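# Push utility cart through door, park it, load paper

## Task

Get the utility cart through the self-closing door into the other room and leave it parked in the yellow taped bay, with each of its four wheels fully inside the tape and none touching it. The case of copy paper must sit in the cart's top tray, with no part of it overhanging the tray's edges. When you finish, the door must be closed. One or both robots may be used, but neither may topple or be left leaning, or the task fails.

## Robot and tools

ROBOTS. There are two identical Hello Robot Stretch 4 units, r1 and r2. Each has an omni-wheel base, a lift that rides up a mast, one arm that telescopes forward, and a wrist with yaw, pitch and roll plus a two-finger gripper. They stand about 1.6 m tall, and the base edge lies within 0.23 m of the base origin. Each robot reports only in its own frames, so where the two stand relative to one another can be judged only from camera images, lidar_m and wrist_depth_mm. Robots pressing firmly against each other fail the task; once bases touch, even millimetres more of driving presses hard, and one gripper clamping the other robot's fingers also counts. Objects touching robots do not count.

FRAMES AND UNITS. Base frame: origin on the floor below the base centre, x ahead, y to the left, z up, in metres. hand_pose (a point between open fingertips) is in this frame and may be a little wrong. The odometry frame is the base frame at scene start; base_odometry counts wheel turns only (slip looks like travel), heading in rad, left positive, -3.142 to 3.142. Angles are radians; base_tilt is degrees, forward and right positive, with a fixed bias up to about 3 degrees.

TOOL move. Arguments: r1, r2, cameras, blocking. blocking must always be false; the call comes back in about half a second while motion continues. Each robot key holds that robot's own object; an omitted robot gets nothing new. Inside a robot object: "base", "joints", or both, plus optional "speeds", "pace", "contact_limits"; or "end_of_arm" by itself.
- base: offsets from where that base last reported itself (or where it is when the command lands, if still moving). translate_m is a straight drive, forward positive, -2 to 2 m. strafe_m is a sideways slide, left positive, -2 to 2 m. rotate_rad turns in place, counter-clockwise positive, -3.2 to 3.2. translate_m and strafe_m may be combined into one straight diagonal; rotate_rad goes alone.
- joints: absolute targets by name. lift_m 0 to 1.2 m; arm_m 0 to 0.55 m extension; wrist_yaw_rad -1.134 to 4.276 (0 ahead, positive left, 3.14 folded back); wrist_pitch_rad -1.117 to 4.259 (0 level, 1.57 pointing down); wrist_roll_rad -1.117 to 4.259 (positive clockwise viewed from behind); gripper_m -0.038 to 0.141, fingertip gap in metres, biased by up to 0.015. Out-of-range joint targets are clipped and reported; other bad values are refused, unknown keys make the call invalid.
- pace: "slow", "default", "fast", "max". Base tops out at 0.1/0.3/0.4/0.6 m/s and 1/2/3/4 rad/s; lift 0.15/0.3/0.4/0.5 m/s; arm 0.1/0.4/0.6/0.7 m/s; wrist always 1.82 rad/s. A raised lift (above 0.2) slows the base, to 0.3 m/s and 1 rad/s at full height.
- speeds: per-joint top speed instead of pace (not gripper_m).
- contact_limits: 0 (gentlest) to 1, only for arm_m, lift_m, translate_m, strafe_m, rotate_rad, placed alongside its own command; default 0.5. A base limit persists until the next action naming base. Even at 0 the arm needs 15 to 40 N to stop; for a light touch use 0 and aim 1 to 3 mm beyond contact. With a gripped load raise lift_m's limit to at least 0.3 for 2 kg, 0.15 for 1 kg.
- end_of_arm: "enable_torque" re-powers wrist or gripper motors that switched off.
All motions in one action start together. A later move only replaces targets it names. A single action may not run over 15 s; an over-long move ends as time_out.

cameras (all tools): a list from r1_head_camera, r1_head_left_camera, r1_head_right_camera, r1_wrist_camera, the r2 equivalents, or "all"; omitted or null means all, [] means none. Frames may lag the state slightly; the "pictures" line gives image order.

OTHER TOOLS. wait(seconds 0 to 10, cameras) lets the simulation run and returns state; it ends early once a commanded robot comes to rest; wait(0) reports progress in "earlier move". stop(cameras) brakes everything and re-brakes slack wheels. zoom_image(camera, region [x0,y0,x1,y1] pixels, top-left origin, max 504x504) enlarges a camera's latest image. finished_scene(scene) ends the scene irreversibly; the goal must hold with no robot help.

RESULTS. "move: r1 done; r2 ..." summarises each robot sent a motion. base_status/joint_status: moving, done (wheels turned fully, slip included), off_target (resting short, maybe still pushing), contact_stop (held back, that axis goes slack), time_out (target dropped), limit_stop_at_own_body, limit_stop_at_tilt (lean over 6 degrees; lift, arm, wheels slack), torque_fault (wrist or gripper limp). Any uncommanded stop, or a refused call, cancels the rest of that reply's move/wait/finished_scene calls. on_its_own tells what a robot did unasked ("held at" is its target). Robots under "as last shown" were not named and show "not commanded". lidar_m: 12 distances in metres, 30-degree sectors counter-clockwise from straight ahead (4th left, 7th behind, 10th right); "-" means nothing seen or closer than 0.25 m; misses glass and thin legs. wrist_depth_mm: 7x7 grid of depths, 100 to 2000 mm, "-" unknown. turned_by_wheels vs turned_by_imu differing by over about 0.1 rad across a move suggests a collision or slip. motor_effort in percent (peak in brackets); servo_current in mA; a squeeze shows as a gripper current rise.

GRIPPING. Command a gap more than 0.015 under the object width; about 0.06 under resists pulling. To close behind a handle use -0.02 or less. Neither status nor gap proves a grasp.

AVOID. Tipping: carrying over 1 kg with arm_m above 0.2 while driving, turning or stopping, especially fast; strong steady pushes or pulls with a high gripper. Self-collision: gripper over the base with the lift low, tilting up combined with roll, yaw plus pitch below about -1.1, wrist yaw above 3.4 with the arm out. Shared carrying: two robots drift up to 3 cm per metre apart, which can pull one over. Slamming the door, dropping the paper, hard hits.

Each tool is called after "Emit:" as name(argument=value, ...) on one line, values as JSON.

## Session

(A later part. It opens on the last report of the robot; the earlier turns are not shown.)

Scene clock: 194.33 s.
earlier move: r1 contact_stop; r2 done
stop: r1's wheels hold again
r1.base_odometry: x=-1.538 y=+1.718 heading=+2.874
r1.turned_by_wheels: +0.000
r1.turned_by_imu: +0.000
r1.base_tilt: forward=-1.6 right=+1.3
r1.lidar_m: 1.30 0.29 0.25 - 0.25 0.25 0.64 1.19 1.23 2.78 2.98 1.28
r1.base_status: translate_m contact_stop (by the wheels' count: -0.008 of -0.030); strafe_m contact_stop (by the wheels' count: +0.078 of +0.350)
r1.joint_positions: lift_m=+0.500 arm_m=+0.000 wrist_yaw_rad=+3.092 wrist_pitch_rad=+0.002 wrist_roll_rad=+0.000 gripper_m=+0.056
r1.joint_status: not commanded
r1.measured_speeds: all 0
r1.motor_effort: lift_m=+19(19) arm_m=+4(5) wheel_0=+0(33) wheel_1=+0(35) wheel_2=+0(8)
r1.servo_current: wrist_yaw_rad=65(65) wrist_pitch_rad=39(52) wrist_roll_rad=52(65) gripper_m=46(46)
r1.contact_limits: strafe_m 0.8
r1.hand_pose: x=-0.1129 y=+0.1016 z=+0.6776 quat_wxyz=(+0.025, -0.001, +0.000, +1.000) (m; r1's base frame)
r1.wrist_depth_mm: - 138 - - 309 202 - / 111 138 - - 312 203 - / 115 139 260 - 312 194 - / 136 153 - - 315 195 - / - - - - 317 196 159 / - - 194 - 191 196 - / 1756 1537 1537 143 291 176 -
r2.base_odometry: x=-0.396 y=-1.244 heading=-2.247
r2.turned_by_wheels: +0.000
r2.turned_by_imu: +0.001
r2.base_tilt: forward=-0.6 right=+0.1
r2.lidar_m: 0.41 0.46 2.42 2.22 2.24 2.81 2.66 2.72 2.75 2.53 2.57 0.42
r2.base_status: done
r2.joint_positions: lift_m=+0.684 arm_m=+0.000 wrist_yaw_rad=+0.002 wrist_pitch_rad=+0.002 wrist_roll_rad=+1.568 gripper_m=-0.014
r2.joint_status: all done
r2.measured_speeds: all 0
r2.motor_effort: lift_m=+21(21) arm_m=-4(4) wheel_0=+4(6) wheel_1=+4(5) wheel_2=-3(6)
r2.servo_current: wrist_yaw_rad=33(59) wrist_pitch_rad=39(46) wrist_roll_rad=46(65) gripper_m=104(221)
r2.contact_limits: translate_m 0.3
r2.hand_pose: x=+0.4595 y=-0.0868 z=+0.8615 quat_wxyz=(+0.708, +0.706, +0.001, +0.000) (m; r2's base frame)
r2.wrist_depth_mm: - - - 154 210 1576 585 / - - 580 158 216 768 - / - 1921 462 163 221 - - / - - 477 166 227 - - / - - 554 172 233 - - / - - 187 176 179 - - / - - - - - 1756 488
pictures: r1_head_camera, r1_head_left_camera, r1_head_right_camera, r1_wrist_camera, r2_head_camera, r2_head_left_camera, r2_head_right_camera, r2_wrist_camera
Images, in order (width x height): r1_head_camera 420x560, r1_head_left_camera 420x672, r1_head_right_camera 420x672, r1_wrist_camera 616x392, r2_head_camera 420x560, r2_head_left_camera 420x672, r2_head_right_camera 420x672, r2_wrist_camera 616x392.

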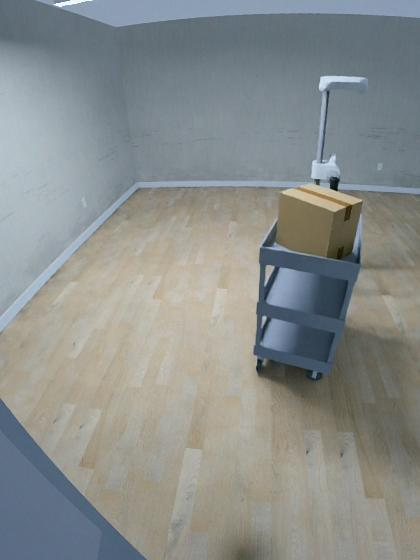

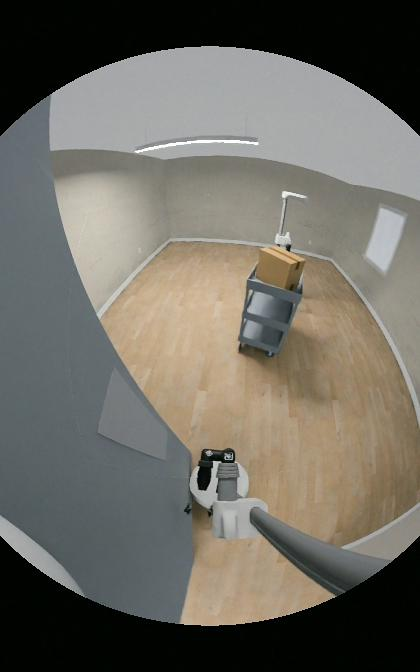

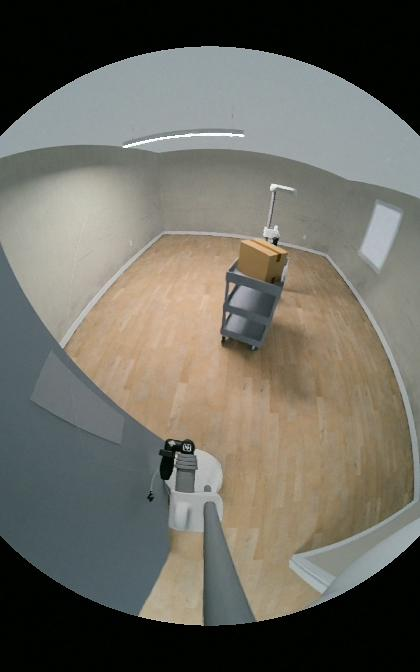

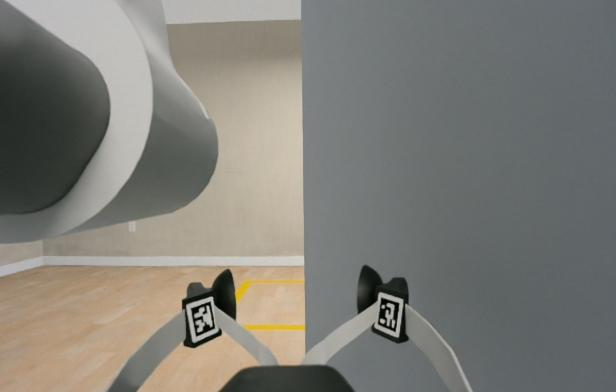

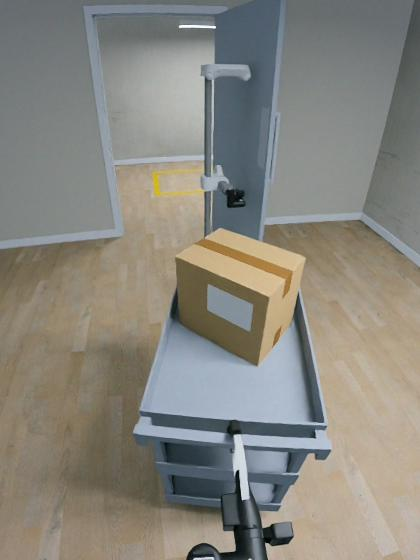

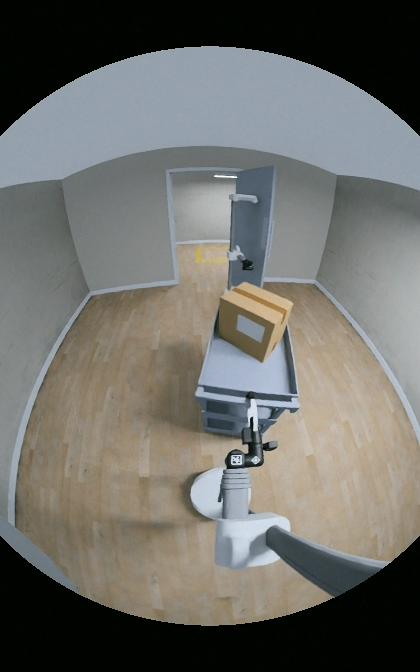

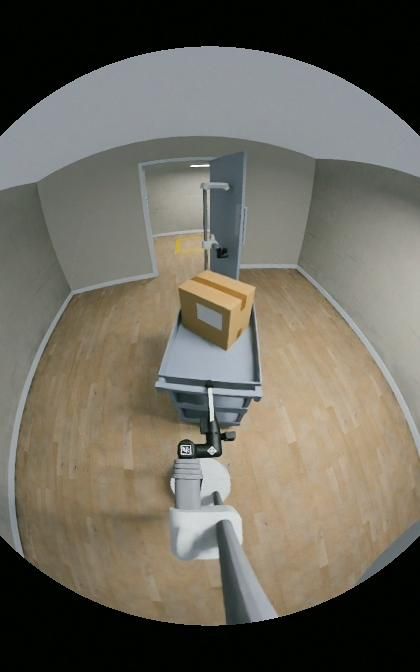

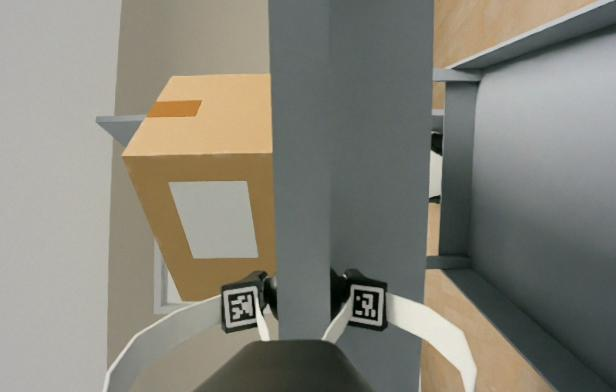

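Emit:
move(blocking=false, cameras=[], r2={"base":{"rotate_rad":0.2},"pace":"slow","contact_limits":{"rotate_rad":0.6}})

Emit:
wait(seconds=2, cameras=["r1_head_camera","r2_head_camera","r2_head_left_camera","r2_wrist_camera"])

Scene clock: 232.80 s.
move: r2 moving
r1: as last shown
r1.lidar_m: 1.32 0.30 0.25 - 0.25 0.28 0.65 1.18 1.24 2.77 3.01 1.28
r1.motor_effort: lift_m=+19(19) arm_m=+4(5) wheel_0=+0(1) wheel_1=+0(0) wheel_2=+0(0)
r1.servo_current: wrist_yaw_rad=46(78) wrist_pitch_rad=46(52) wrist_roll_rad=46(59) gripper_m=39(46)
r1.contact_limits: strafe_m 0.8
r1.wrist_depth_mm: - 138 - - 309 202 - / 111 138 - - 312 204 - / 115 139 262 - 314 195 - / 136 152 - - 317 195 - / - - - - 320 195 160 / - - 193 - 191 196 - / 1708 1576 1576 143 293 175 -
r2.base_odometry: x=-0.396 y=-1.244 heading=-2.126
r2.turned_by_wheels: +0.121
r2.turned_by_imu: +0.118
r2.base_tilt: forward=-0.7 right=+0.1
r2.lidar_m: 0.42 0.50 2.31 2.22 2.29 2.82 2.67 2.78 2.62 2.52 2.64 0.41
r2.base_status: rotate_rad moving
r2.joint_positions: lift_m=+0.684 arm_m=+0.000 wrist_yaw_rad=-0.004 wrist_pitch_rad=+0.002 wrist_roll_rad=+1.568 gripper_m=-0.014
r2.joint_status: not commanded
r2.measured_speeds: translate_m=-0.005 strafe_m=+0.001 rotate_rad=+0.410 lift_m=+0.000 arm_m=+0.000 wrist_yaw_rad=+0.000 wrist_pitch_rad=+0.010 wrist_roll_rad=+0.000
r2.motor_effort: lift_m=+21(21) arm_m=-1(4) wheel_0=-5(13) wheel_1=-7(8) wheel_2=-12(12)
r2.servo_current: wrist_yaw_rad=46(65) wrist_pitch_rad=46(46) wrist_roll_rad=46(59) gripper_m=78(111)
r2.contact_limits: rotate_rad 0.6
r2.hand_pose: x=+0.4589 y=-0.0886 z=+0.8613 quat_wxyz=(+0.708, +0.706, -0.001, -0.002) (m; r2's base frame)
r2.wrist_depth_mm: - - - 137 192 - - / - 492 477 143 200 759 - / - 449 436 148 210 - - / - - 508 155 216 820 - / - - 615 163 227 - - / - - 189 169 180 1618 - / - - - - - 1661 480
pictures: none
No camera images: "cameras" was empty.

Scene clock: 233.47 s.
earlier move: r2 done
r1.base_odometry: x=-1.538 y=+1.718 heading=+2.874
r1.turned_by_wheels: +0.000
r1.turned_by_imu: +0.000
r1.base_tilt: forward=-1.6 right=+1.3
r1.lidar_m: 1.35 0.31 0.25 - 0.25 0.26 0.66 1.19 1.24 2.77 3.02 1.30
r1.base_status: not commanded
r1.joint_positions: lift_m=+0.500 arm_m=+0.000 wrist_yaw_rad=+3.092 wrist_pitch_rad=+0.002 wrist_roll_rad=+0.000 gripper_m=+0.056
r1.joint_status: not commanded
r1.measured_speeds: all 0
r1.motor_effort: lift_m=+19(19) arm_m=+5(5) wheel_0=+0(1) wheel_1=+0(0) wheel_2=+0(0)
r1.servo_current: wrist_yaw_rad=46(78) wrist_pitch_rad=52(52) wrist_roll_rad=59(72) gripper_m=39(46)
r1.contact_limits: strafe_m 0.8
r1.hand_pose: x=-0.1129 y=+0.1016 z=+0.6776 quat_wxyz=(+0.025, -0.001, +0.000, +1.000) (m; r1's base frame)
r1.wrist_depth_mm: - 138 - - 309 202 - / 111 139 - - 310 204 - / 115 139 260 - 314 195 - / 136 153 - - 317 195 - / - - - - 317 195 159 / - - 193 - 191 196 - / 1708 1537 1576 143 294 175 -
r2.base_odometry: x=-0.396 y=-1.244 heading=-2.048
r2.turned_by_wheels: +0.078
r2.turned_by_imu: +0.076
r2.base_tilt: forward=-0.6 right=+0.1
r2.lidar_m: 0.42 3.02 2.28 2.22 2.36 2.76 2.69 2.85 2.56 2.51 2.68 0.38
r2.base_status: done
r2.joint_positions: lift_m=+0.684 arm_m=+0.000 wrist_yaw_rad=-0.003 wrist_pitch_rad=+0.002 wrist_roll_rad=+1.568 gripper_m=-0.014
r2.joint_status: not commanded
r2.measured_speeds: all 0
r2.motor_effort: lift_m=+21(21) arm_m=+4(5) wheel_0=-2(13) wheel_1=-3(8) wheel_2=-6(12)
r2.servo_current: wrist_yaw_rad=52(65) wrist_pitch_rad=52(52) wrist_roll_rad=39(59) gripper_m=72(111)
r2.contact_limits: rotate_rad 0.6
r2.hand_pose: x=+0.4590 y=-0.0881 z=+0.8613 quat_wxyz=(+0.708, +0.706, +0.000, -0.002) (m; r2's base frame)
r2.wrist_depth_mm: - 433 433 111 166 - - / - 402 402 121 178 - - / - 508 473 128 191 - - / - - 585 138 206 - - / - - - 151 224 1921 - / - - 189 167 180 1618 484 / - - - - - 1708 1182
wait: 0.67 of 2 s (r2 has come to rest)
pictures: r1_head_camera, r2_head_camera, r2_head_left_camera, r2_wrist_camera
Images, in order (width x height): r1_head_camera 420x560, r2_head_camera 420x560, r2_head_left_camera 420x672, r2_wrist_camera 616x392.

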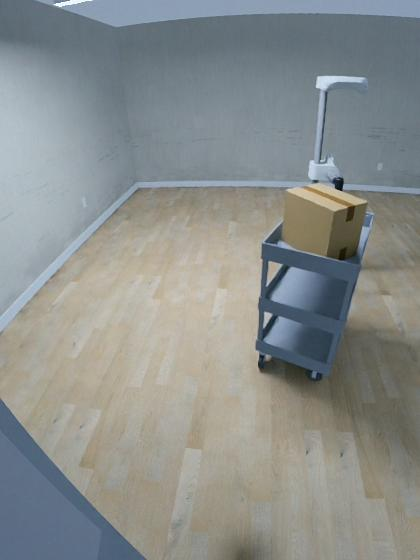

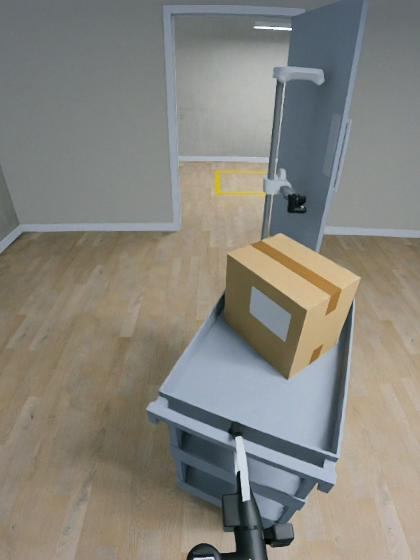

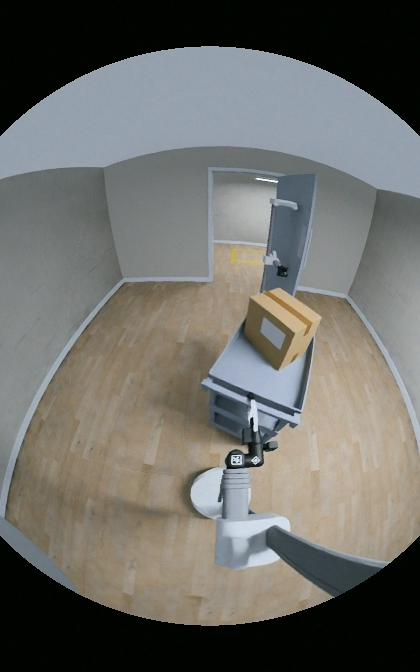

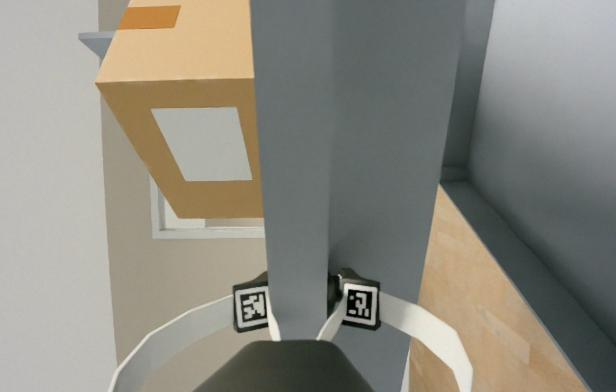

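Emit:
move(blocking=false, cameras=[], r2={"base":{"translate_m":-0.7,"strafe_m":0.06},"pace":"slow"})

Emit:
wait(seconds=9, cameras=["r1_head_camera","r2_head_camera","r2_wrist_camera"])

Emit:
zoom_image(camera="r1_head_camera", region=[220, 60, 400, 400])

Scene clock: 259.27 s.
move: r2 moving
r1: as last shown
r1.lidar_m: 1.35 0.29 0.25 - 0.25 0.27 0.61 1.20 1.28 2.77 2.98 1.30
r1.motor_effort: lift_m=+19(19) arm_m=+4(5) wheel_0=+0(1) wheel_1=+0(0) wheel_2=+0(0)
r1.servo_current: wrist_yaw_rad=52(59) wrist_pitch_rad=39(46) wrist_roll_rad=59(65) gripper_m=39(46)
r1.contact_limits: strafe_m 0.8
r1.wrist_depth_mm: - 138 - - 307 202 - / 111 138 - - 310 204 - / 115 139 260 - 315 194 - / 136 153 - - 315 195 - / - - - - 317 195 159 / - - 194 - 191 196 - / 1661 1464 1537 143 293 176 -
r2.base_odometry: x=-0.390 y=-1.234 heading=-2.048
r2.turned_by_wheels: +0.000
r2.turned_by_imu: +0.000
r2.base_tilt: forward=-0.7 right=+0.1
r2.lidar_m: 0.42 3.00 2.28 2.22 2.34 2.72 2.67 2.85 2.61 2.51 2.68 0.38
r2.base_status: translate_m moving; strafe_m moving
r2.joint_positions: lift_m=+0.684 arm_m=+0.000 wrist_yaw_rad=-0.002 wrist_pitch_rad=+0.003 wrist_roll_rad=+1.568 gripper_m=-0.014
r2.joint_status: not commanded
r2.measured_speeds: translate_m=-0.049 strafe_m=+0.004 rotate_rad=+0.001 lift_m=+0.000 arm_m=+0.000 wrist_yaw_rad=+0.000 wrist_pitch_rad=+0.000 wrist_roll_rad=+0.000
r2.motor_effort: lift_m=+21(21) arm_m=+4(5) wheel_0=-6(10) wheel_1=-6(7) wheel_2=+9(11)
r2.servo_current: wrist_yaw_rad=46(59) wrist_pitch_rad=46(46) wrist_roll_rad=46(52) gripper_m=78(85)
r2.hand_pose: x=+0.4591 y=-0.0881 z=+0.8611 quat_wxyz=(+0.708, +0.706, +0.000, -0.002) (m; r2's base frame)
r2.wrist_depth_mm: - 436 427 112 167 - - / - 402 399 121 179 - - / - 512 477 129 191 - - / - - 585 139 207 - - / - - - 153 224 1863 - / - - 189 164 180 1576 484 / - - - - - 1708 1182
pictures: none
No camera images: "cameras" was empty.

Scene clock: 267.07 s.
earlier move: r2 done
r1.base_odometry: x=-1.538 y=+1.718 heading=+2.874
r1.turned_by_wheels: +0.000
r1.turned_by_imu: +0.000
r1.base_tilt: forward=-1.6 right=+1.2
r1.lidar_m: 1.98 0.28 0.25 - 0.25 0.27 0.63 1.19 1.27 2.77 2.96 1.99
r1.base_status: not commanded
r1.joint_positions: lift_m=+0.500 arm_m=+0.000 wrist_yaw_rad=+3.092 wrist_pitch_rad=+0.002 wrist_roll_rad=+0.000 gripper_m=+0.056
r1.joint_status: not commanded
r1.measured_speeds: all 0
r1.motor_effort: lift_m=+19(19) arm_m=+4(5) wheel_0=+0(1) wheel_1=+0(0) wheel_2=+0(0)
r1.servo_current: wrist_yaw_rad=46(65) wrist_pitch_rad=39(52) wrist_roll_rad=46(72) gripper_m=46(52)
r1.contact_limits: strafe_m 0.8
r1.hand_pose: x=-0.1129 y=+0.1016 z=+0.6776 quat_wxyz=(+0.025, -0.001, +0.000, +1.000) (m; r1's base frame)
r1.wrist_depth_mm: - 138 - - 309 202 - / 111 138 - - 312 204 - / 115 139 260 - 314 194 - / 136 152 - - 317 195 - / - - - - 319 195 159 / - - 193 - 190 196 - / 1756 1499 1537 143 294 175 -
r2.base_odometry: x=-0.022 y=-0.650 heading=-2.048
r2.turned_by_wheels: +0.000
r2.turned_by_imu: +0.002
r2.base_tilt: forward=-0.7 right=+0.0
r2.lidar_m: 0.41 0.43 2.26 2.16 2.36 2.03 1.98 2.11 2.60 2.52 2.72 0.42
r2.base_status: done
r2.joint_positions: lift_m=+0.684 arm_m=+0.000 wrist_yaw_rad=+0.002 wrist_pitch_rad=+0.003 wrist_roll_rad=+1.568 gripper_m=-0.014
r2.joint_status: not commanded
r2.measured_speeds: all 0
r2.motor_effort: lift_m=+21(21) arm_m=+4(5) wheel_0=-3(11) wheel_1=-5(9) wheel_2=+7(13)
r2.servo_current: wrist_yaw_rad=46(65) wrist_pitch_rad=39(52) wrist_roll_rad=46(65) gripper_m=78(85)
r2.hand_pose: x=+0.4594 y=-0.0869 z=+0.8611 quat_wxyz=(+0.708, +0.706, +0.002, +0.000) (m; r2's base frame)
r2.wrist_depth_mm: - - - 154 211 1618 - / - - 597 158 216 750 - / - 508 462 160 220 809 - / - 504 480 164 225 831 - / - - 549 168 230 - - / - - 189 173 180 - - / - - - - 241 1708 488
wait: 7.80 of 9 s (r2 has come to rest)
pictures: r1_head_camera, r2_head_camera, r2_wrist_camera
Images, in order (width x height): r1_head_camera 420x560, r2_head_camera 420x560, r2_wrist_camera 616x392.

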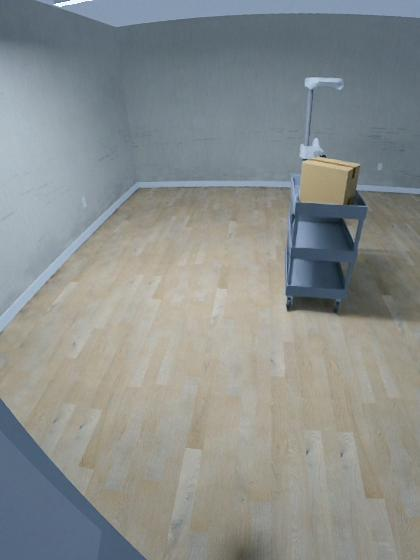

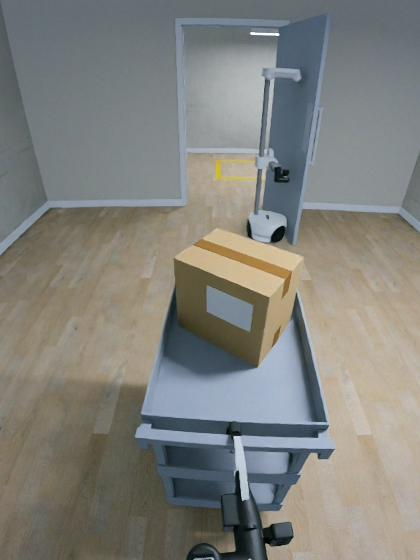

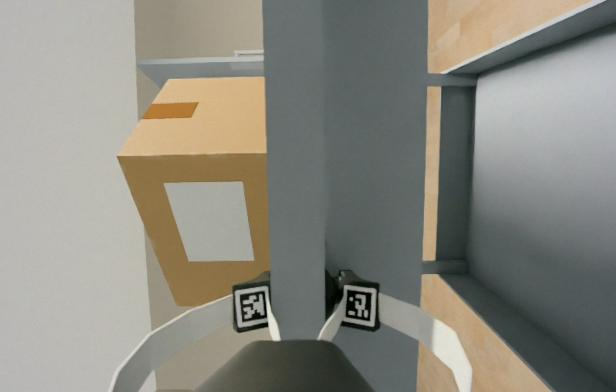

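Scaled by 1.482 from the camera's 420x560 image, which has a finer 600x800 frame.

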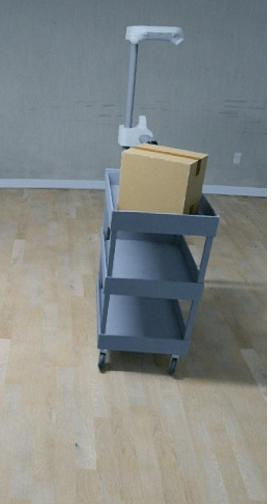

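Emit:
move(blocking=false, cameras=[], r1={"base":{"translate_m":0.4},"pace":"slow"})

Emit:
wait(seconds=5, cameras=["r1_head_left_camera","r2_head_camera","r1_wrist_camera"])

Emit:
zoom_image(camera="r2_head_camera", region=[160, 0, 350, 280])

Scene clock: 295.30 s.
move: r1 moving
r1.base_odometry: x=-1.550 y=+1.721 heading=+2.875
r1.turned_by_wheels: +0.001
r1.turned_by_imu: +0.000
r1.base_tilt: forward=-1.6 right=+1.3
r1.lidar_m: 1.99 0.30 0.25 - 0.25 0.27 0.65 1.20 1.30 2.78 2.98 1.94
r1.base_status: translate_m moving
r1.joint_positions: lift_m=+0.500 arm_m=+0.000 wrist_yaw_rad=+3.092 wrist_pitch_rad=+0.002 wrist_roll_rad=+0.000 gripper_m=+0.056
r1.joint_status: not commanded
r1.measured_speeds: translate_m=+0.049 strafe_m=+0.000 rotate_rad=+0.001 lift_m=+0.000 arm_m=+0.000 wrist_yaw_rad=+0.000 wrist_pitch_rad=+0.000 wrist_roll_rad=+0.000
r1.motor_effort: lift_m=+19(19) arm_m=+4(5) wheel_0=+3(5) wheel_1=+10(10) wheel_2=-6(6)
r1.servo_current: wrist_yaw_rad=46(52) wrist_pitch_rad=39(46) wrist_roll_rad=52(72) gripper_m=39(46)
r1.hand_pose: x=-0.1129 y=+0.1016 z=+0.6776 quat_wxyz=(+0.025, -0.001, +0.000, +1.000) (m; r1's base frame)
r1.wrist_depth_mm: - 138 - - 309 202 - / 111 138 - - 312 204 - / 115 139 260 - 315 195 - / 137 153 - - 317 195 - / - - - - 319 196 160 / - - 193 - 191 195 - / 1708 1499 1576 143 293 175 -
r2: as last shown
r2.turned_by_imu: +0.000
r2.base_tilt: forward=-0.7 right=+0.1
r2.lidar_m: 0.42 0.45 2.25 2.16 2.36 2.03 1.96 2.10 2.61 2.52 2.69 0.43
r2.motor_effort: lift_m=+21(21) arm_m=+4(4) wheel_0=-3(4) wheel_1=-5(5) wheel_2=+7(7)
r2.servo_current: wrist_yaw_rad=59(59) wrist_pitch_rad=39(46) wrist_roll_rad=46(52) gripper_m=78(85)
r2.wrist_depth_mm: - - - 154 211 1661 - / - - 597 158 216 750 - / - 508 459 161 220 820 - / - 504 480 164 226 831 - / - - 549 168 231 - - / - - 188 173 180 - - / - - - - 241 1708 484
pictures: none
No camera images: "cameras" was empty.

Scene clock: 300.10 s.
earlier move: r1 done
r1.base_odometry: x=-1.924 y=+1.824 heading=+2.875
r1.turned_by_wheels: +0.000
r1.turned_by_imu: +0.000
r1.base_tilt: forward=-1.6 right=+1.3
r1.lidar_m: 4.60 2.45 1.94 1.91 0.27 0.25 0.58 1.52 1.88 2.83 3.04 1.61
r1.base_status: done
r1.joint_positions: lift_m=+0.500 arm_m=+0.000 wrist_yaw_rad=+3.092 wrist_pitch_rad=+0.002 wrist_roll_rad=+0.000 gripper_m=+0.056
r1.joint_status: not commanded
r1.measured_speeds: all 0
r1.motor_effort: lift_m=+19(19) arm_m=+4(5) wheel_0=-1(5) wheel_1=+5(11) wheel_2=+2(7)
r1.servo_current: wrist_yaw_rad=52(72) wrist_pitch_rad=46(52) wrist_roll_rad=59(72) gripper_m=39(46)
r1.hand_pose: x=-0.1129 y=+0.1016 z=+0.6776 quat_wxyz=(+0.025, -0.001, +0.000, +1.000) (m; r1's base frame)
r1.wrist_depth_mm: - 138 - 535 267 - - / 112 139 - 549 270 - - / 115 139 256 379 268 - - / 136 156 - 387 270 - - / 1366 - - - 270 - - / - - 193 634 187 - - / 1537 1464 1499 143 - - -
r2.base_odometry: x=-0.022 y=-0.650 heading=-2.048
r2.turned_by_wheels: +0.000
r2.turned_by_imu: +0.001
r2.base_tilt: forward=-0.6 right=+0.1
r2.lidar_m: 0.40 0.42 2.28 2.17 2.35 2.03 1.97 2.12 2.61 2.55 2.69 0.43
r2.base_status: not commanded
r2.joint_positions: lift_m=+0.684 arm_m=+0.000 wrist_yaw_rad=+0.002 wrist_pitch_rad=+0.003 wrist_roll_rad=+1.568 gripper_m=-0.014
r2.joint_status: not commanded
r2.measured_speeds: all 0
r2.motor_effort: lift_m=+21(21) arm_m=+4(4) wheel_0=-3(4) wheel_1=-5(6) wheel_2=+7(7)
r2.servo_current: wrist_yaw_rad=39(65) wrist_pitch_rad=39(46) wrist_roll_rad=46(59) gripper_m=78(85)
r2.hand_pose: x=+0.4594 y=-0.0869 z=+0.8611 quat_wxyz=(+0.708, +0.706, +0.002, +0.000) (m; r2's base frame)
r2.wrist_depth_mm: - - - 154 211 1618 - / - - 591 158 216 741 - / - 504 462 161 220 809 - / - 496 480 164 225 820 - / - - 549 168 231 - - / - - 188 173 180 - - / - - - - 242 1708 492
wait: 4.80 of 5 s (r1 has come to rest)
pictures: r1_head_left_camera, r1_wrist_camera, r2_head_camera
Images, in order (width x height): r1_head_left_camera 420x672, r1_wrist_camera 616x392, r2_head_camera 420x560.

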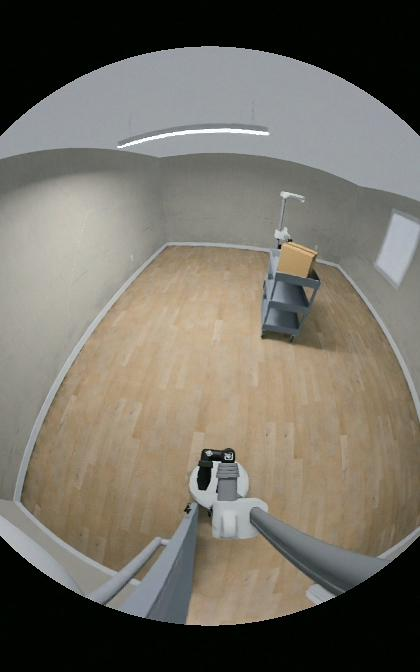

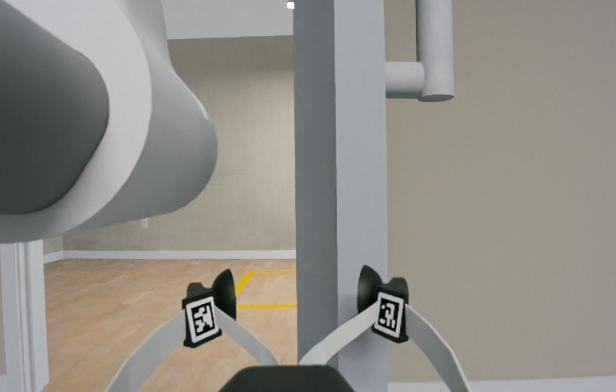

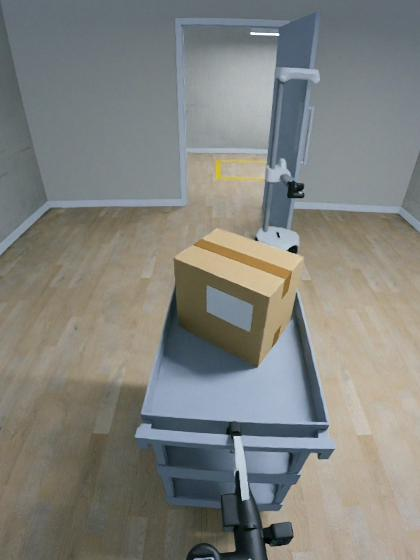

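Scaled by 1.800 from the camera's 420x560 image, which has a finer 1200x1600 frame.

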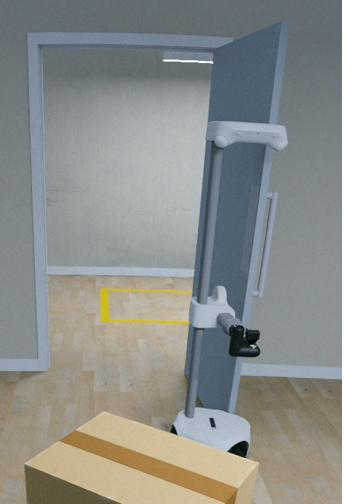

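Emit:
move(blocking=false, cameras=[], r2={"base":{"translate_m":0.7},"pace":"slow"})

Emit:
wait(seconds=8.5, cameras=["r2_head_camera","r2_wrist_camera"])

Scene clock: 310.60 s.
move: r2 moving
r1: as last shown
r1.base_tilt: forward=-1.5 right=+1.3
r1.lidar_m: 4.62 2.48 1.95 1.90 0.26 0.25 0.59 1.51 1.91 2.83 3.04 1.55
r1.motor_effort: lift_m=+19(19) arm_m=+4(5) wheel_0=-2(2) wheel_1=+5(5) wheel_2=+2(2)
r1.servo_current: wrist_yaw_rad=52(59) wrist_pitch_rad=39(52) wrist_roll_rad=52(59) gripper_m=46(46)
r1.wrist_depth_mm: - 138 - 535 270 - - / 112 139 - 549 267 - - / 115 139 256 382 268 - - / 136 156 - 389 270 - - / 1366 - - - 270 - - / - - 194 634 187 - - / 1537 1464 1537 143 - - -
r2.base_odometry: x=-0.027 y=-0.660 heading=-2.047
r2.turned_by_wheels: +0.000
r2.turned_by_imu: +0.001
r2.base_tilt: forward=-0.7 right=+0.1
r2.lidar_m: 0.39 0.43 2.25 2.18 2.36 1.99 1.98 2.11 2.61 2.55 2.69 0.41
r2.base_status: translate_m moving
r2.joint_positions: lift_m=+0.684 arm_m=+0.000 wrist_yaw_rad=+0.002 wrist_pitch_rad=+0.003 wrist_roll_rad=+1.568 gripper_m=-0.014
r2.joint_status: not commanded
r2.measured_speeds: translate_m=+0.048 strafe_m=+0.000 rotate_rad=-0.002 lift_m=+0.000 arm_m=+0.000 wrist_yaw_rad=+0.000 wrist_pitch_rad=+0.000 wrist_roll_rad=+0.000
r2.motor_effort: lift_m=+21(21) arm_m=+4(4) wheel_0=+7(11) wheel_1=+7(7) wheel_2=-9(10)
r2.servo_current: wrist_yaw_rad=46(46) wrist_pitch_rad=39(46) wrist_roll_rad=52(59) gripper_m=78(78)
r2.hand_pose: x=+0.4594 y=-0.0869 z=+0.8611 quat_wxyz=(+0.708, +0.706, +0.002, +0.000) (m; r2's base frame)
r2.wrist_depth_mm: - - - 154 210 1537 - / - - 591 156 215 750 - / - 504 462 160 220 809 - / - - 477 163 224 842 - / - - 549 167 230 - - / - - 189 172 179 - - / - - - - 241 1708 488
pictures: none
No camera images: "cameras" was empty.

Scene clock: 318.40 s.
earlier move: r2 done
r1.base_odometry: x=-1.924 y=+1.824 heading=+2.875
r1.turned_by_wheels: +0.000
r1.turned_by_imu: +0.000
r1.base_tilt: forward=-1.6 right=+1.3
r1.lidar_m: 4.61 2.50 1.96 1.92 0.29 0.25 0.58 1.50 1.93 2.82 3.04 0.94
r1.base_status: not commanded
r1.joint_positions: lift_m=+0.500 arm_m=+0.000 wrist_yaw_rad=+3.092 wrist_pitch_rad=+0.002 wrist_roll_rad=+0.000 gripper_m=+0.056
r1.joint_status: not commanded
r1.measured_speeds: all 0
r1.motor_effort: lift_m=+19(19) arm_m=+5(5) wheel_0=-1(3) wheel_1=+4(5) wheel_2=+2(2)
r1.servo_current: wrist_yaw_rad=46(72) wrist_pitch_rad=39(52) wrist_roll_rad=52(72) gripper_m=39(52)
r1.hand_pose: x=-0.1129 y=+0.1016 z=+0.6776 quat_wxyz=(+0.025, -0.001, +0.000, +1.000) (m; r1's base frame)
r1.wrist_depth_mm: - 138 - 535 268 - - / 112 139 - 549 268 - - / 115 139 256 382 267 - - / 137 156 - 389 268 - - / 1336 - - - 270 - - / - - 193 627 187 - - / 1499 1537 1537 143 - - -
r2.base_odometry: x=-0.343 y=-1.271 heading=-2.047
r2.turned_by_wheels: +0.000
r2.turned_by_imu: +0.002
r2.base_tilt: forward=-0.6 right=+0.1
r2.lidar_m: 0.42 0.48 2.20 2.16 2.26 2.74 2.67 2.85 2.65 2.59 2.72 0.39
r2.base_status: done
r2.joint_positions: lift_m=+0.684 arm_m=+0.000 wrist_yaw_rad=+0.000 wrist_pitch_rad=+0.003 wrist_roll_rad=+1.568 gripper_m=-0.014
r2.joint_status: not commanded
r2.measured_speeds: all 0
r2.motor_effort: lift_m=+21(21) arm_m=+4(4) wheel_0=+5(12) wheel_1=+5(9) wheel_2=-5(14)
r2.servo_current: wrist_yaw_rad=52(65) wrist_pitch_rad=46(52) wrist_roll_rad=52(65) gripper_m=78(85)
r2.hand_pose: x=+0.4593 y=-0.0875 z=+0.8611 quat_wxyz=(+0.708, +0.706, +0.001, -0.001) (m; r2's base frame)
r2.wrist_depth_mm: - 1499 508 128 180 - - / - 449 430 132 190 - - / - 459 442 141 203 - - / - - 530 150 215 - - / - - - 157 226 - - / - - 189 167 179 1618 504 / - - - - - 1708 462
wait: 7.80 of 8.5 s (r2 has come to rest)
pictures: r2_head_camera, r2_wrist_camera
Images, in order (width x height): r2_head_camera 420x560, r2_wrist_camera 616x392.

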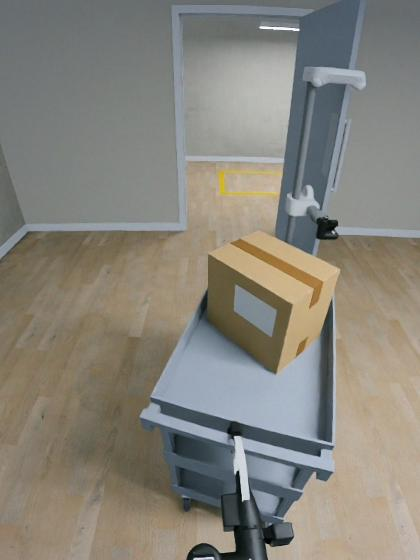

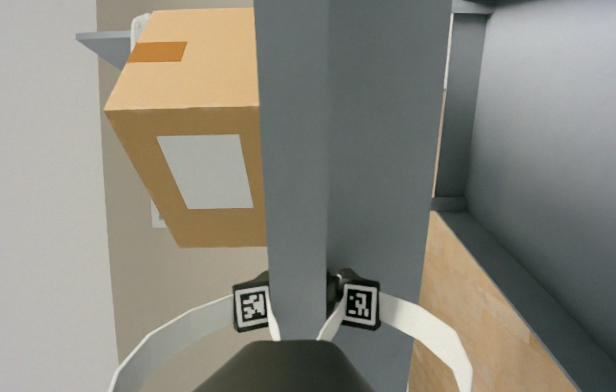

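Emit:
move(blocking=false, cameras=[], r2={"base":{"translate_m":-0.5,"strafe_m":0.09}})

Emit:
wait(seconds=5, cameras=[])

Emit:
move(blocking=false, cameras=[], r2={"base":{"translate_m":-0.4,"strafe_m":-0.07}})

Emit:
wait(seconds=5, cameras=["r2_head_camera"])

Emit:
zoom_image(camera="r2_head_camera", region=[110, 200, 360, 470])

Scene clock: 358.23 s.
move: r2 moving
r1: as last shown
r1.lidar_m: 4.60 2.47 1.95 1.91 0.29 0.25 0.54 1.52 1.90 2.82 3.03 0.98
r1.motor_effort: lift_m=+19(19) arm_m=+4(5) wheel_0=-2(2) wheel_1=+4(5) wheel_2=+2(2)
r1.servo_current: wrist_yaw_rad=26(65) wrist_pitch_rad=39(46) wrist_roll_rad=52(59) gripper_m=39(52)
r1.wrist_depth_mm: - 138 - 530 267 - - / 112 139 - 554 268 - - / 116 139 257 379 268 - - / 136 156 - 387 270 - - / 1366 - - - 270 - - / - - 193 634 187 - - / 1464 1537 1537 143 - - -
r2.base_odometry: x=-0.324 y=-1.247 heading=-2.048
r2.turned_by_wheels: +0.000
r2.turned_by_imu: +0.000
r2.base_tilt: forward=-0.6 right=+0.1
r2.lidar_m: 0.43 0.52 2.20 2.15 2.27 2.71 2.65 2.78 2.66 2.59 2.75 0.40
r2.base_status: translate_m moving; strafe_m moving
r2.joint_positions: lift_m=+0.684 arm_m=+0.000 wrist_yaw_rad=+0.000 wrist_pitch_rad=+0.003 wrist_roll_rad=+1.568 gripper_m=-0.014
r2.joint_status: not commanded
r2.measured_speeds: translate_m=-0.123 strafe_m=+0.023 rotate_rad=+0.003 lift_m=+0.000 arm_m=+0.000 wrist_yaw_rad=+0.000 wrist_pitch_rad=+0.000 wrist_roll_rad=+0.000
r2.motor_effort: lift_m=+21(21) arm_m=-2(4) wheel_0=-13(13) wheel_1=-8(9) wheel_2=+16(16)
r2.servo_current: wrist_yaw_rad=39(52) wrist_pitch_rad=39(46) wrist_roll_rad=46(59) gripper_m=78(78)
r2.hand_pose: x=+0.4593 y=-0.0874 z=+0.8611 quat_wxyz=(+0.708, +0.706, +0.001, -0.001) (m; r2's base frame)
r2.wrist_depth_mm: - 1921 521 130 183 - - / - 459 439 134 193 - - / - 455 442 141 205 - - / - - 530 151 214 - - / - - - 159 228 - - / - - 188 171 180 1618 508 / - - - - - 1708 462
pictures: none
No camera images: "cameras" was empty.

Scene clock: 360.90 s.
earlier move: r2 done
r1.base_odometry: x=-1.924 y=+1.824 heading=+2.875
r1.turned_by_wheels: +0.000
r1.turned_by_imu: +0.000
r1.base_tilt: forward=-1.6 right=+1.3
r1.lidar_m: 4.61 2.47 1.94 1.90 0.28 0.25 0.56 1.51 1.91 2.80 3.03 1.45
r1.base_status: not commanded
r1.joint_positions: lift_m=+0.500 arm_m=+0.000 wrist_yaw_rad=+3.092 wrist_pitch_rad=+0.002 wrist_roll_rad=+0.000 gripper_m=+0.056
r1.joint_status: not commanded
r1.measured_speeds: all 0
r1.motor_effort: lift_m=+19(19) arm_m=+4(5) wheel_0=-1(2) wheel_1=+5(5) wheel_2=+2(2)
r1.servo_current: wrist_yaw_rad=59(65) wrist_pitch_rad=39(52) wrist_roll_rad=26(59) gripper_m=46(52)
r1.hand_pose: x=-0.1129 y=+0.1016 z=+0.6776 quat_wxyz=(+0.025, -0.001, +0.000, +1.000) (m; r1's base frame)
r1.wrist_depth_mm: - 138 - 530 266 - - / 112 138 - 544 270 - - / 115 139 256 384 268 - - / 137 156 - 389 270 - - / 1366 - - - 270 - - / - - 193 627 188 - - / 1537 1537 1576 143 - - -
r2.base_odometry: x=-0.034 y=-0.869 heading=-2.048
r2.turned_by_wheels: +0.000
r2.turned_by_imu: +0.000
r2.base_tilt: forward=-0.7 right=+0.1
r2.lidar_m: 0.42 0.50 2.16 2.08 2.25 2.20 2.16 2.30 2.70 2.65 2.79 0.40
r2.base_status: done
r2.joint_positions: lift_m=+0.684 arm_m=+0.000 wrist_yaw_rad=+0.002 wrist_pitch_rad=+0.003 wrist_roll_rad=+1.568 gripper_m=-0.014
r2.joint_status: not commanded
r2.measured_speeds: all 0
r2.motor_effort: lift_m=+21(21) arm_m=-3(4) wheel_0=-2(16) wheel_1=-3(10) wheel_2=+3(16)
r2.servo_current: wrist_yaw_rad=52(52) wrist_pitch_rad=46(46) wrist_roll_rad=52(59) gripper_m=78(78)
r2.hand_pose: x=+0.4595 y=-0.0868 z=+0.8611 quat_wxyz=(+0.708, +0.706, +0.002, +0.000) (m; r2's base frame)
r2.wrist_depth_mm: - - 521 - 181 - - / - 455 436 133 191 - - / - 459 445 141 204 - - / - - 535 150 216 - - / - - - 158 227 - - / - - 189 170 180 1576 508 / - - - - - 1661 462
wait: 2.67 of 5 s (r2 has come to rest)
pictures: none
No camera images: "cameras" was empty.

Scene clock: 361.40 s.
move: r2 moving
r1: as last shown
r1.lidar_m: 4.60 2.48 1.94 1.92 0.27 0.25 0.60 1.49 1.89 2.82 3.04 1.48
r1.motor_effort: lift_m=+19(19) arm_m=+4(5) wheel_0=-1(2) wheel_1=+4(5) wheel_2=+2(2)
r1.servo_current: wrist_yaw_rad=52(52) wrist_pitch_rad=39(46) wrist_roll_rad=46(59) gripper_m=46(46)
r1.wrist_depth_mm: - 138 - 530 266 - - / 112 138 - 544 268 - - / 115 139 255 382 270 - - / 137 156 - 389 268 - - / 1366 - - - 270 - - / - - 193 621 188 - - / 1499 1537 1537 143 - - -
r2.base_odometry: x=-0.024 y=-0.838 heading=-2.048
r2.turned_by_wheels: +0.000
r2.turned_by_imu: +0.000
r2.base_tilt: forward=-0.7 right=+0.1
r2.lidar_m: 0.41 0.51 2.15 2.07 2.25 2.21 2.14 2.30 2.69 2.63 2.82 0.40
r2.base_status: translate_m moving; strafe_m moving
r2.joint_positions: lift_m=+0.684 arm_m=+0.000 wrist_yaw_rad=+0.003 wrist_pitch_rad=+0.003 wrist_roll_rad=+1.568 gripper_m=-0.014
r2.joint_status: not commanded
r2.measured_speeds: translate_m=-0.124 strafe_m=-0.022 rotate_rad=-0.009 lift_m=+0.000 arm_m=+0.000 wrist_yaw_rad=+0.000 wrist_pitch_rad=+0.000 wrist_roll_rad=+0.000
r2.motor_effort: lift_m=+21(21) arm_m=-4(4) wheel_0=-2(6) wheel_1=-9(10) wheel_2=+16(17)
r2.servo_current: wrist_yaw_rad=39(59) wrist_pitch_rad=46(52) wrist_roll_rad=39(59) gripper_m=72(78)
r2.hand_pose: x=+0.4596 y=-0.0865 z=+0.8611 quat_wxyz=(+0.708, +0.706, +0.002, +0.000) (m; r2's base frame)
r2.wrist_depth_mm: - - 530 131 183 - - / - 462 445 136 193 - - / - 452 439 142 206 - - / - - 525 151 215 - - / - - 640 159 228 - - / - - 189 169 179 1576 508 / - - - - - 1708 469
pictures: none
No camera images: "cameras" was empty.

Scene clock: 363.73 s.
earlier move: r2 done
r1.base_odometry: x=-1.924 y=+1.824 heading=+2.875
r1.turned_by_wheels: +0.000
r1.turned_by_imu: +0.000
r1.base_tilt: forward=-1.6 right=+1.3
r1.lidar_m: 2.29 2.49 1.96 1.90 0.27 0.25 0.55 1.48 1.91 2.81 3.03 1.79
r1.base_status: not commanded
r1.joint_positions: lift_m=+0.500 arm_m=+0.000 wrist_yaw_rad=+3.092 wrist_pitch_rad=+0.002 wrist_roll_rad=+0.000 gripper_m=+0.056
r1.joint_status: not commanded
r1.measured_speeds: all 0
r1.motor_effort: lift_m=+19(19) arm_m=+5(5) wheel_0=-1(3) wheel_1=+5(5) wheel_2=+2(2)
r1.servo_current: wrist_yaw_rad=52(72) wrist_pitch_rad=46(52) wrist_roll_rad=52(72) gripper_m=39(52)
r1.hand_pose: x=-0.1129 y=+0.1016 z=+0.6776 quat_wxyz=(+0.025, -0.001, +0.000, +1.000) (m; r1's base frame)
r1.wrist_depth_mm: - 138 - 525 270 - - / 112 138 - 549 268 - - / 115 139 257 384 268 - - / 136 156 - 389 268 - - / 1366 - - - 268 - - / - - 194 627 187 - - / 1537 1464 1576 143 - - -
r2.base_odometry: x=+0.088 y=-0.481 heading=-2.048
r2.turned_by_wheels: +0.000
r2.turned_by_imu: +0.001
r2.base_tilt: forward=-0.7 right=+0.0
r2.lidar_m: 0.38 0.40 2.24 2.14 2.36 1.83 1.78 1.91 2.60 2.54 2.70 0.42
r2.base_status: done
r2.joint_positions: lift_m=+0.684 arm_m=+0.000 wrist_yaw_rad=+0.003 wrist_pitch_rad=+0.003 wrist_roll_rad=+1.568 gripper_m=-0.014
r2.joint_status: not commanded
r2.measured_speeds: all 0
r2.motor_effort: lift_m=+21(21) arm_m=-3(4) wheel_0=-1(7) wheel_1=-2(11) wheel_2=+3(18)
r2.servo_current: wrist_yaw_rad=46(59) wrist_pitch_rad=46(52) wrist_roll_rad=46(65) gripper_m=72(85)
r2.hand_pose: x=+0.4596 y=-0.0865 z=+0.8611 quat_wxyz=(+0.708, +0.706, +0.002, +0.000) (m; r2's base frame)
r2.wrist_depth_mm: - - - 166 225 1618 1160 / - - - 167 226 1430 - / - - 535 169 229 831 - / - 480 462 170 230 842 - / - - 512 172 232 831 - / - - 189 173 180 - - / - - - - 236 - -
wait: 2.33 of 5 s (r2 has come to rest)
pictures: r2_head_camera
Images, in order (width x height): r2_head_camera 420x560.

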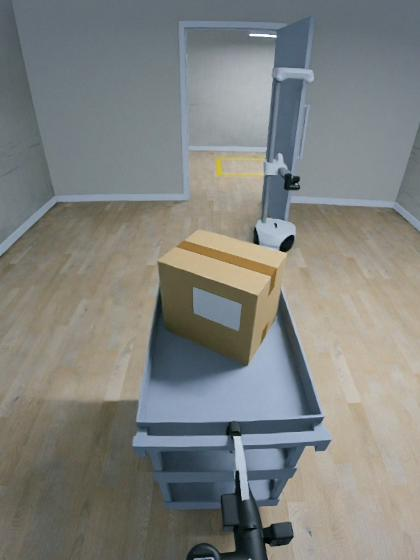

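Scaled by 1.867 from the camera's 420x560 image, which has a finer 1200x1600 frame.

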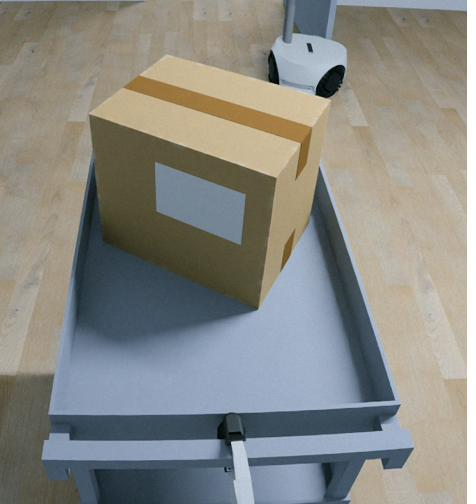

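Emit:
move(blocking=false, cameras=[], r2={"base":{"translate_m":0.5,"strafe_m":0.016}})

Emit:
wait(seconds=5, cameras=["r2_head_camera"])

Emit:
zoom_image(camera="r2_head_camera", region=[110, 200, 360, 470])

Scene clock: 375.07 s.
move: r2 moving
r1: as last shown
r1.lidar_m: 2.26 2.48 1.93 1.89 0.27 0.25 0.57 1.49 1.91 2.83 3.06 1.75
r1.motor_effort: lift_m=+19(19) arm_m=+4(5) wheel_0=-2(2) wheel_1=+5(5) wheel_2=+2(2)
r1.servo_current: wrist_yaw_rad=52(72) wrist_pitch_rad=39(46) wrist_roll_rad=46(65) gripper_m=46(46)
r1.wrist_depth_mm: - 138 - 535 268 - - / 112 139 - 549 268 - - / 115 140 255 382 267 - - / 136 155 - 392 270 - - / 1366 - - - 268 - - / - - 193 621 187 - - / 1576 1537 1537 143 - - -
r2.base_odometry: x=+0.075 y=-0.509 heading=-2.047
r2.turned_by_wheels: +0.000
r2.turned_by_imu: +0.001
r2.base_tilt: forward=-0.7 right=+0.1
r2.lidar_m: 0.39 0.43 2.24 2.16 2.34 1.86 1.80 1.91 2.63 2.55 2.72 0.41
r2.base_status: translate_m moving; strafe_m moving
r2.joint_positions: lift_m=+0.684 arm_m=+0.000 wrist_yaw_rad=+0.003 wrist_pitch_rad=+0.003 wrist_roll_rad=+1.568 gripper_m=-0.014
r2.joint_status: not commanded
r2.measured_speeds: translate_m=+0.122 strafe_m=+0.005 rotate_rad=-0.004 lift_m=+0.000 arm_m=+0.000 wrist_yaw_rad=+0.000 wrist_pitch_rad=+0.000 wrist_roll_rad=+0.000
r2.motor_effort: lift_m=+21(21) arm_m=+3(4) wheel_0=+11(11) wheel_1=+9(9) wheel_2=-14(15)
r2.servo_current: wrist_yaw_rad=46(59) wrist_pitch_rad=39(46) wrist_roll_rad=52(59) gripper_m=78(78)
r2.hand_pose: x=+0.4595 y=-0.0866 z=+0.8611 quat_wxyz=(+0.708, +0.706, +0.002, +0.000) (m; r2's base frame)
r2.wrist_depth_mm: - - - 163 221 1661 1160 / - - - 164 224 1537 - / - - 517 166 227 809 - / - 484 462 168 229 831 - / - - 517 171 231 842 - / - - 190 172 180 - - / - - - - 236 - -
pictures: none
No camera images: "cameras" was empty.

Scene clock: 377.73 s.
earlier move: r2 done
r1.base_odometry: x=-1.924 y=+1.824 heading=+2.875
r1.turned_by_wheels: +0.000
r1.turned_by_imu: +0.000
r1.base_tilt: forward=-1.6 right=+1.3
r1.lidar_m: 4.60 2.51 1.93 1.90 0.25 0.25 0.59 1.52 1.90 2.80 3.03 1.32
r1.base_status: not commanded
r1.joint_positions: lift_m=+0.500 arm_m=+0.000 wrist_yaw_rad=+3.092 wrist_pitch_rad=+0.002 wrist_roll_rad=+0.000 gripper_m=+0.056
r1.joint_status: not commanded
r1.measured_speeds: all 0
r1.motor_effort: lift_m=+19(19) arm_m=+4(5) wheel_0=-2(2) wheel_1=+5(5) wheel_2=+2(2)
r1.servo_current: wrist_yaw_rad=46(78) wrist_pitch_rad=46(52) wrist_roll_rad=46(78) gripper_m=46(52)
r1.hand_pose: x=-0.1129 y=+0.1016 z=+0.6776 quat_wxyz=(+0.025, -0.001, +0.000, +1.000) (m; r1's base frame)
r1.wrist_depth_mm: - 138 - 525 267 - - / 112 139 - 549 268 - - / 115 139 256 379 267 - - / 136 156 - 389 271 - - / 1336 - - - 270 - - / - - 194 621 188 - - / 1499 1537 1464 143 - - -
r2.base_odometry: x=-0.127 y=-0.933 heading=-2.048
r2.turned_by_wheels: +0.000
r2.turned_by_imu: -0.001
r2.base_tilt: forward=-0.7 right=+0.1
r2.lidar_m: 0.40 0.43 2.19 2.12 2.25 2.33 2.26 2.42 2.66 2.58 2.74 0.41
r2.base_status: done
r2.joint_positions: lift_m=+0.684 arm_m=+0.000 wrist_yaw_rad=-0.003 wrist_pitch_rad=+0.003 wrist_roll_rad=+1.568 gripper_m=-0.014
r2.joint_status: not commanded
r2.measured_speeds: all 0
r2.motor_effort: lift_m=+21(21) arm_m=+4(4) wheel_0=+1(14) wheel_1=+4(11) wheel_2=-4(18)
r2.servo_current: wrist_yaw_rad=52(59) wrist_pitch_rad=39(52) wrist_roll_rad=46(65) gripper_m=72(78)
r2.hand_pose: x=+0.4590 y=-0.0883 z=+0.8611 quat_wxyz=(+0.708, +0.706, +0.000, -0.002) (m; r2's base frame)
r2.wrist_depth_mm: - - - 164 222 1661 1138 / - - - 165 225 1537 - / - - 517 167 228 820 - / - 484 466 169 229 820 - / - - 517 171 231 854 - / - - 188 173 180 - - / - - - - 236 - -
wait: 2.67 of 5 s (r2 has come to rest)
pictures: r2_head_camera
Images, in order (width x height): r2_head_camera 420x560.

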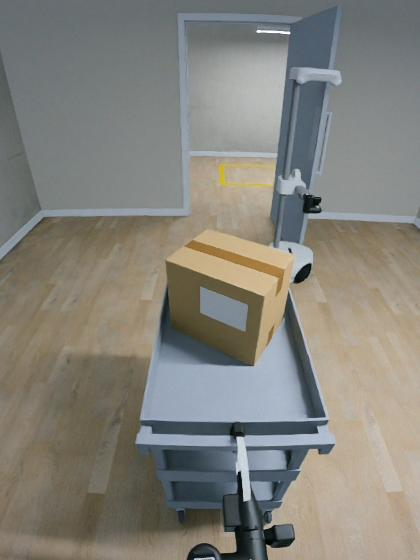

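Scaled by 1.867 from the camera's 420x560 image, which has a finer 1200x1600 frame.

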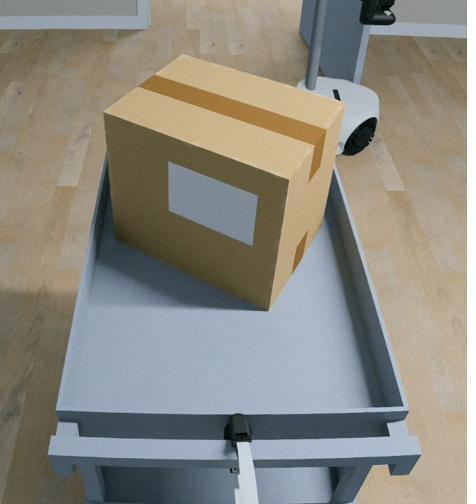

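Emit:
move(blocking=false, cameras=[], r2={"base":{"translate_m":0.5,"strafe_m":-0.009}})

Emit:
wait(seconds=5, cameras=["r2_head_camera","r1_head_right_camera"])

Emit:
zoom_image(camera="r2_head_camera", region=[110, 200, 360, 470])

Scene clock: 389.40 s.
move: r2 moving
r1: as last shown
r1.lidar_m: 4.60 2.47 1.94 1.89 0.25 0.25 0.56 1.52 1.89 2.80 3.03 1.27
r1.motor_effort: lift_m=+19(19) arm_m=+4(5) wheel_0=-2(2) wheel_1=+4(5) wheel_2=+2(2)
r1.servo_current: wrist_yaw_rad=46(72) wrist_pitch_rad=46(52) wrist_roll_rad=59(59) gripper_m=39(46)
r1.wrist_depth_mm: - 138 - 535 268 - - / 112 139 - 549 270 - - / 115 139 256 379 267 - - / 136 156 - 387 270 - - / 1366 - - - 268 - - / - - 193 627 188 - - / 1499 1537 1499 143 - - -
r2.base_odometry: x=-0.142 y=-0.960 heading=-2.048
r2.turned_by_wheels: +0.000
r2.turned_by_imu: +0.000
r2.base_tilt: forward=-0.7 right=+0.1
r2.lidar_m: 0.39 0.44 2.19 2.13 2.24 2.36 2.30 2.44 2.64 2.59 2.75 0.41
r2.base_status: translate_m moving; strafe_m moving
r2.joint_positions: lift_m=+0.684 arm_m=+0.000 wrist_yaw_rad=-0.003 wrist_pitch_rad=+0.003 wrist_roll_rad=+1.568 gripper_m=-0.014
r2.joint_status: not commanded
r2.measured_speeds: translate_m=+0.121 strafe_m=+0.000 rotate_rad=-0.004 lift_m=+0.000 arm_m=+0.000 wrist_yaw_rad=+0.000 wrist_pitch_rad=+0.000 wrist_roll_rad=+0.000
r2.motor_effort: lift_m=+21(21) arm_m=+4(4) wheel_0=+8(11) wheel_1=+8(9) wheel_2=-16(18)
r2.servo_current: wrist_yaw_rad=39(52) wrist_pitch_rad=46(46) wrist_roll_rad=46(59) gripper_m=85(85)
r2.hand_pose: x=+0.4590 y=-0.0883 z=+0.8611 quat_wxyz=(+0.708, +0.706, +0.000, -0.002) (m; r2's base frame)
r2.wrist_depth_mm: - - - 165 224 1537 1229 / - - - 167 226 1618 - / - - 525 168 228 820 - / - 480 462 170 229 831 - / - - 512 171 232 831 - / - - 189 172 180 - - / - - - - 236 - -
pictures: none
No camera images: "cameras" was empty.

Scene clock: 392.07 s.
earlier move: r2 done
r1.base_odometry: x=-1.924 y=+1.824 heading=+2.875
r1.turned_by_wheels: +0.000
r1.turned_by_imu: +0.000
r1.base_tilt: forward=-1.6 right=+1.3
r1.lidar_m: 4.60 2.49 1.95 1.91 0.27 0.25 0.57 1.52 1.89 2.82 0.95 0.93
r1.base_status: not commanded
r1.joint_positions: lift_m=+0.500 arm_m=+0.000 wrist_yaw_rad=+3.092 wrist_pitch_rad=+0.002 wrist_roll_rad=+0.000 gripper_m=+0.056
r1.joint_status: not commanded
r1.measured_speeds: all 0
r1.motor_effort: lift_m=+19(19) arm_m=+4(5) wheel_0=-2(2) wheel_1=+4(5) wheel_2=+2(2)
r1.servo_current: wrist_yaw_rad=59(72) wrist_pitch_rad=39(52) wrist_roll_rad=46(65) gripper_m=39(52)
r1.hand_pose: x=-0.1129 y=+0.1016 z=+0.6776 quat_wxyz=(+0.025, -0.001, +0.000, +1.000) (m; r1's base frame)
r1.wrist_depth_mm: - 138 - 535 267 - - / 111 138 - 549 270 - - / 115 139 256 384 268 - - / 137 156 - 389 268 - - / 1397 - - - 270 - - / - - 195 627 187 - - / 1499 1499 1537 143 - - -
r2.base_odometry: x=-0.365 y=-1.373 heading=-2.047
r2.turned_by_wheels: +0.000
r2.turned_by_imu: +0.002
r2.base_tilt: forward=-0.7 right=+0.1
r2.lidar_m: 0.37 0.34 2.19 2.13 2.23 2.85 2.77 2.93 2.66 2.61 2.78 0.45
r2.base_status: done
r2.joint_positions: lift_m=+0.684 arm_m=+0.000 wrist_yaw_rad=+0.000 wrist_pitch_rad=+0.003 wrist_roll_rad=+1.569 gripper_m=-0.014
r2.joint_status: not commanded
r2.measured_speeds: all 0
r2.motor_effort: lift_m=+21(21) arm_m=+4(4) wheel_0=+4(14) wheel_1=+3(10) wheel_2=-3(18)
r2.servo_current: wrist_yaw_rad=39(59) wrist_pitch_rad=39(46) wrist_roll_rad=46(59) gripper_m=78(85)
r2.hand_pose: x=+0.4593 y=-0.0874 z=+0.8611 quat_wxyz=(+0.708, +0.706, +0.001, -0.001) (m; r2's base frame)
r2.wrist_depth_mm: - 1661 1756 196 262 278 293 / - - - 252 254 1576 1138 / - - - 186 247 820 - / - - 530 182 240 842 - / - - 473 178 236 831 - / - - 189 173 180 - - / - - 539 - 226 - -
wait: 2.67 of 5 s (r2 has come to rest)
pictures: r1_head_right_camera, r2_head_camera
Images, in order (width x height): r1_head_right_camera 420x672, r2_head_camera 420x560.

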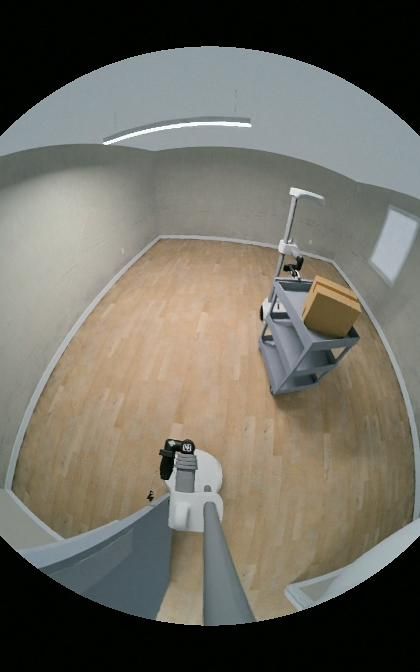

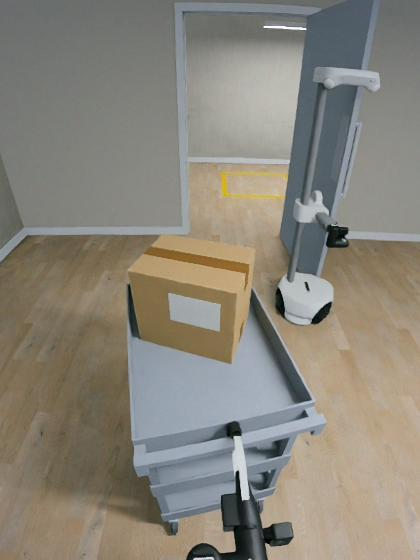

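Scaled by 1.867 from the camera's 420x560 image, which has a finer 1200x1600 frame.

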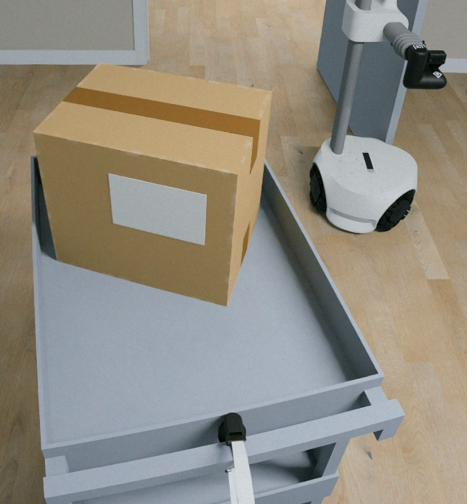

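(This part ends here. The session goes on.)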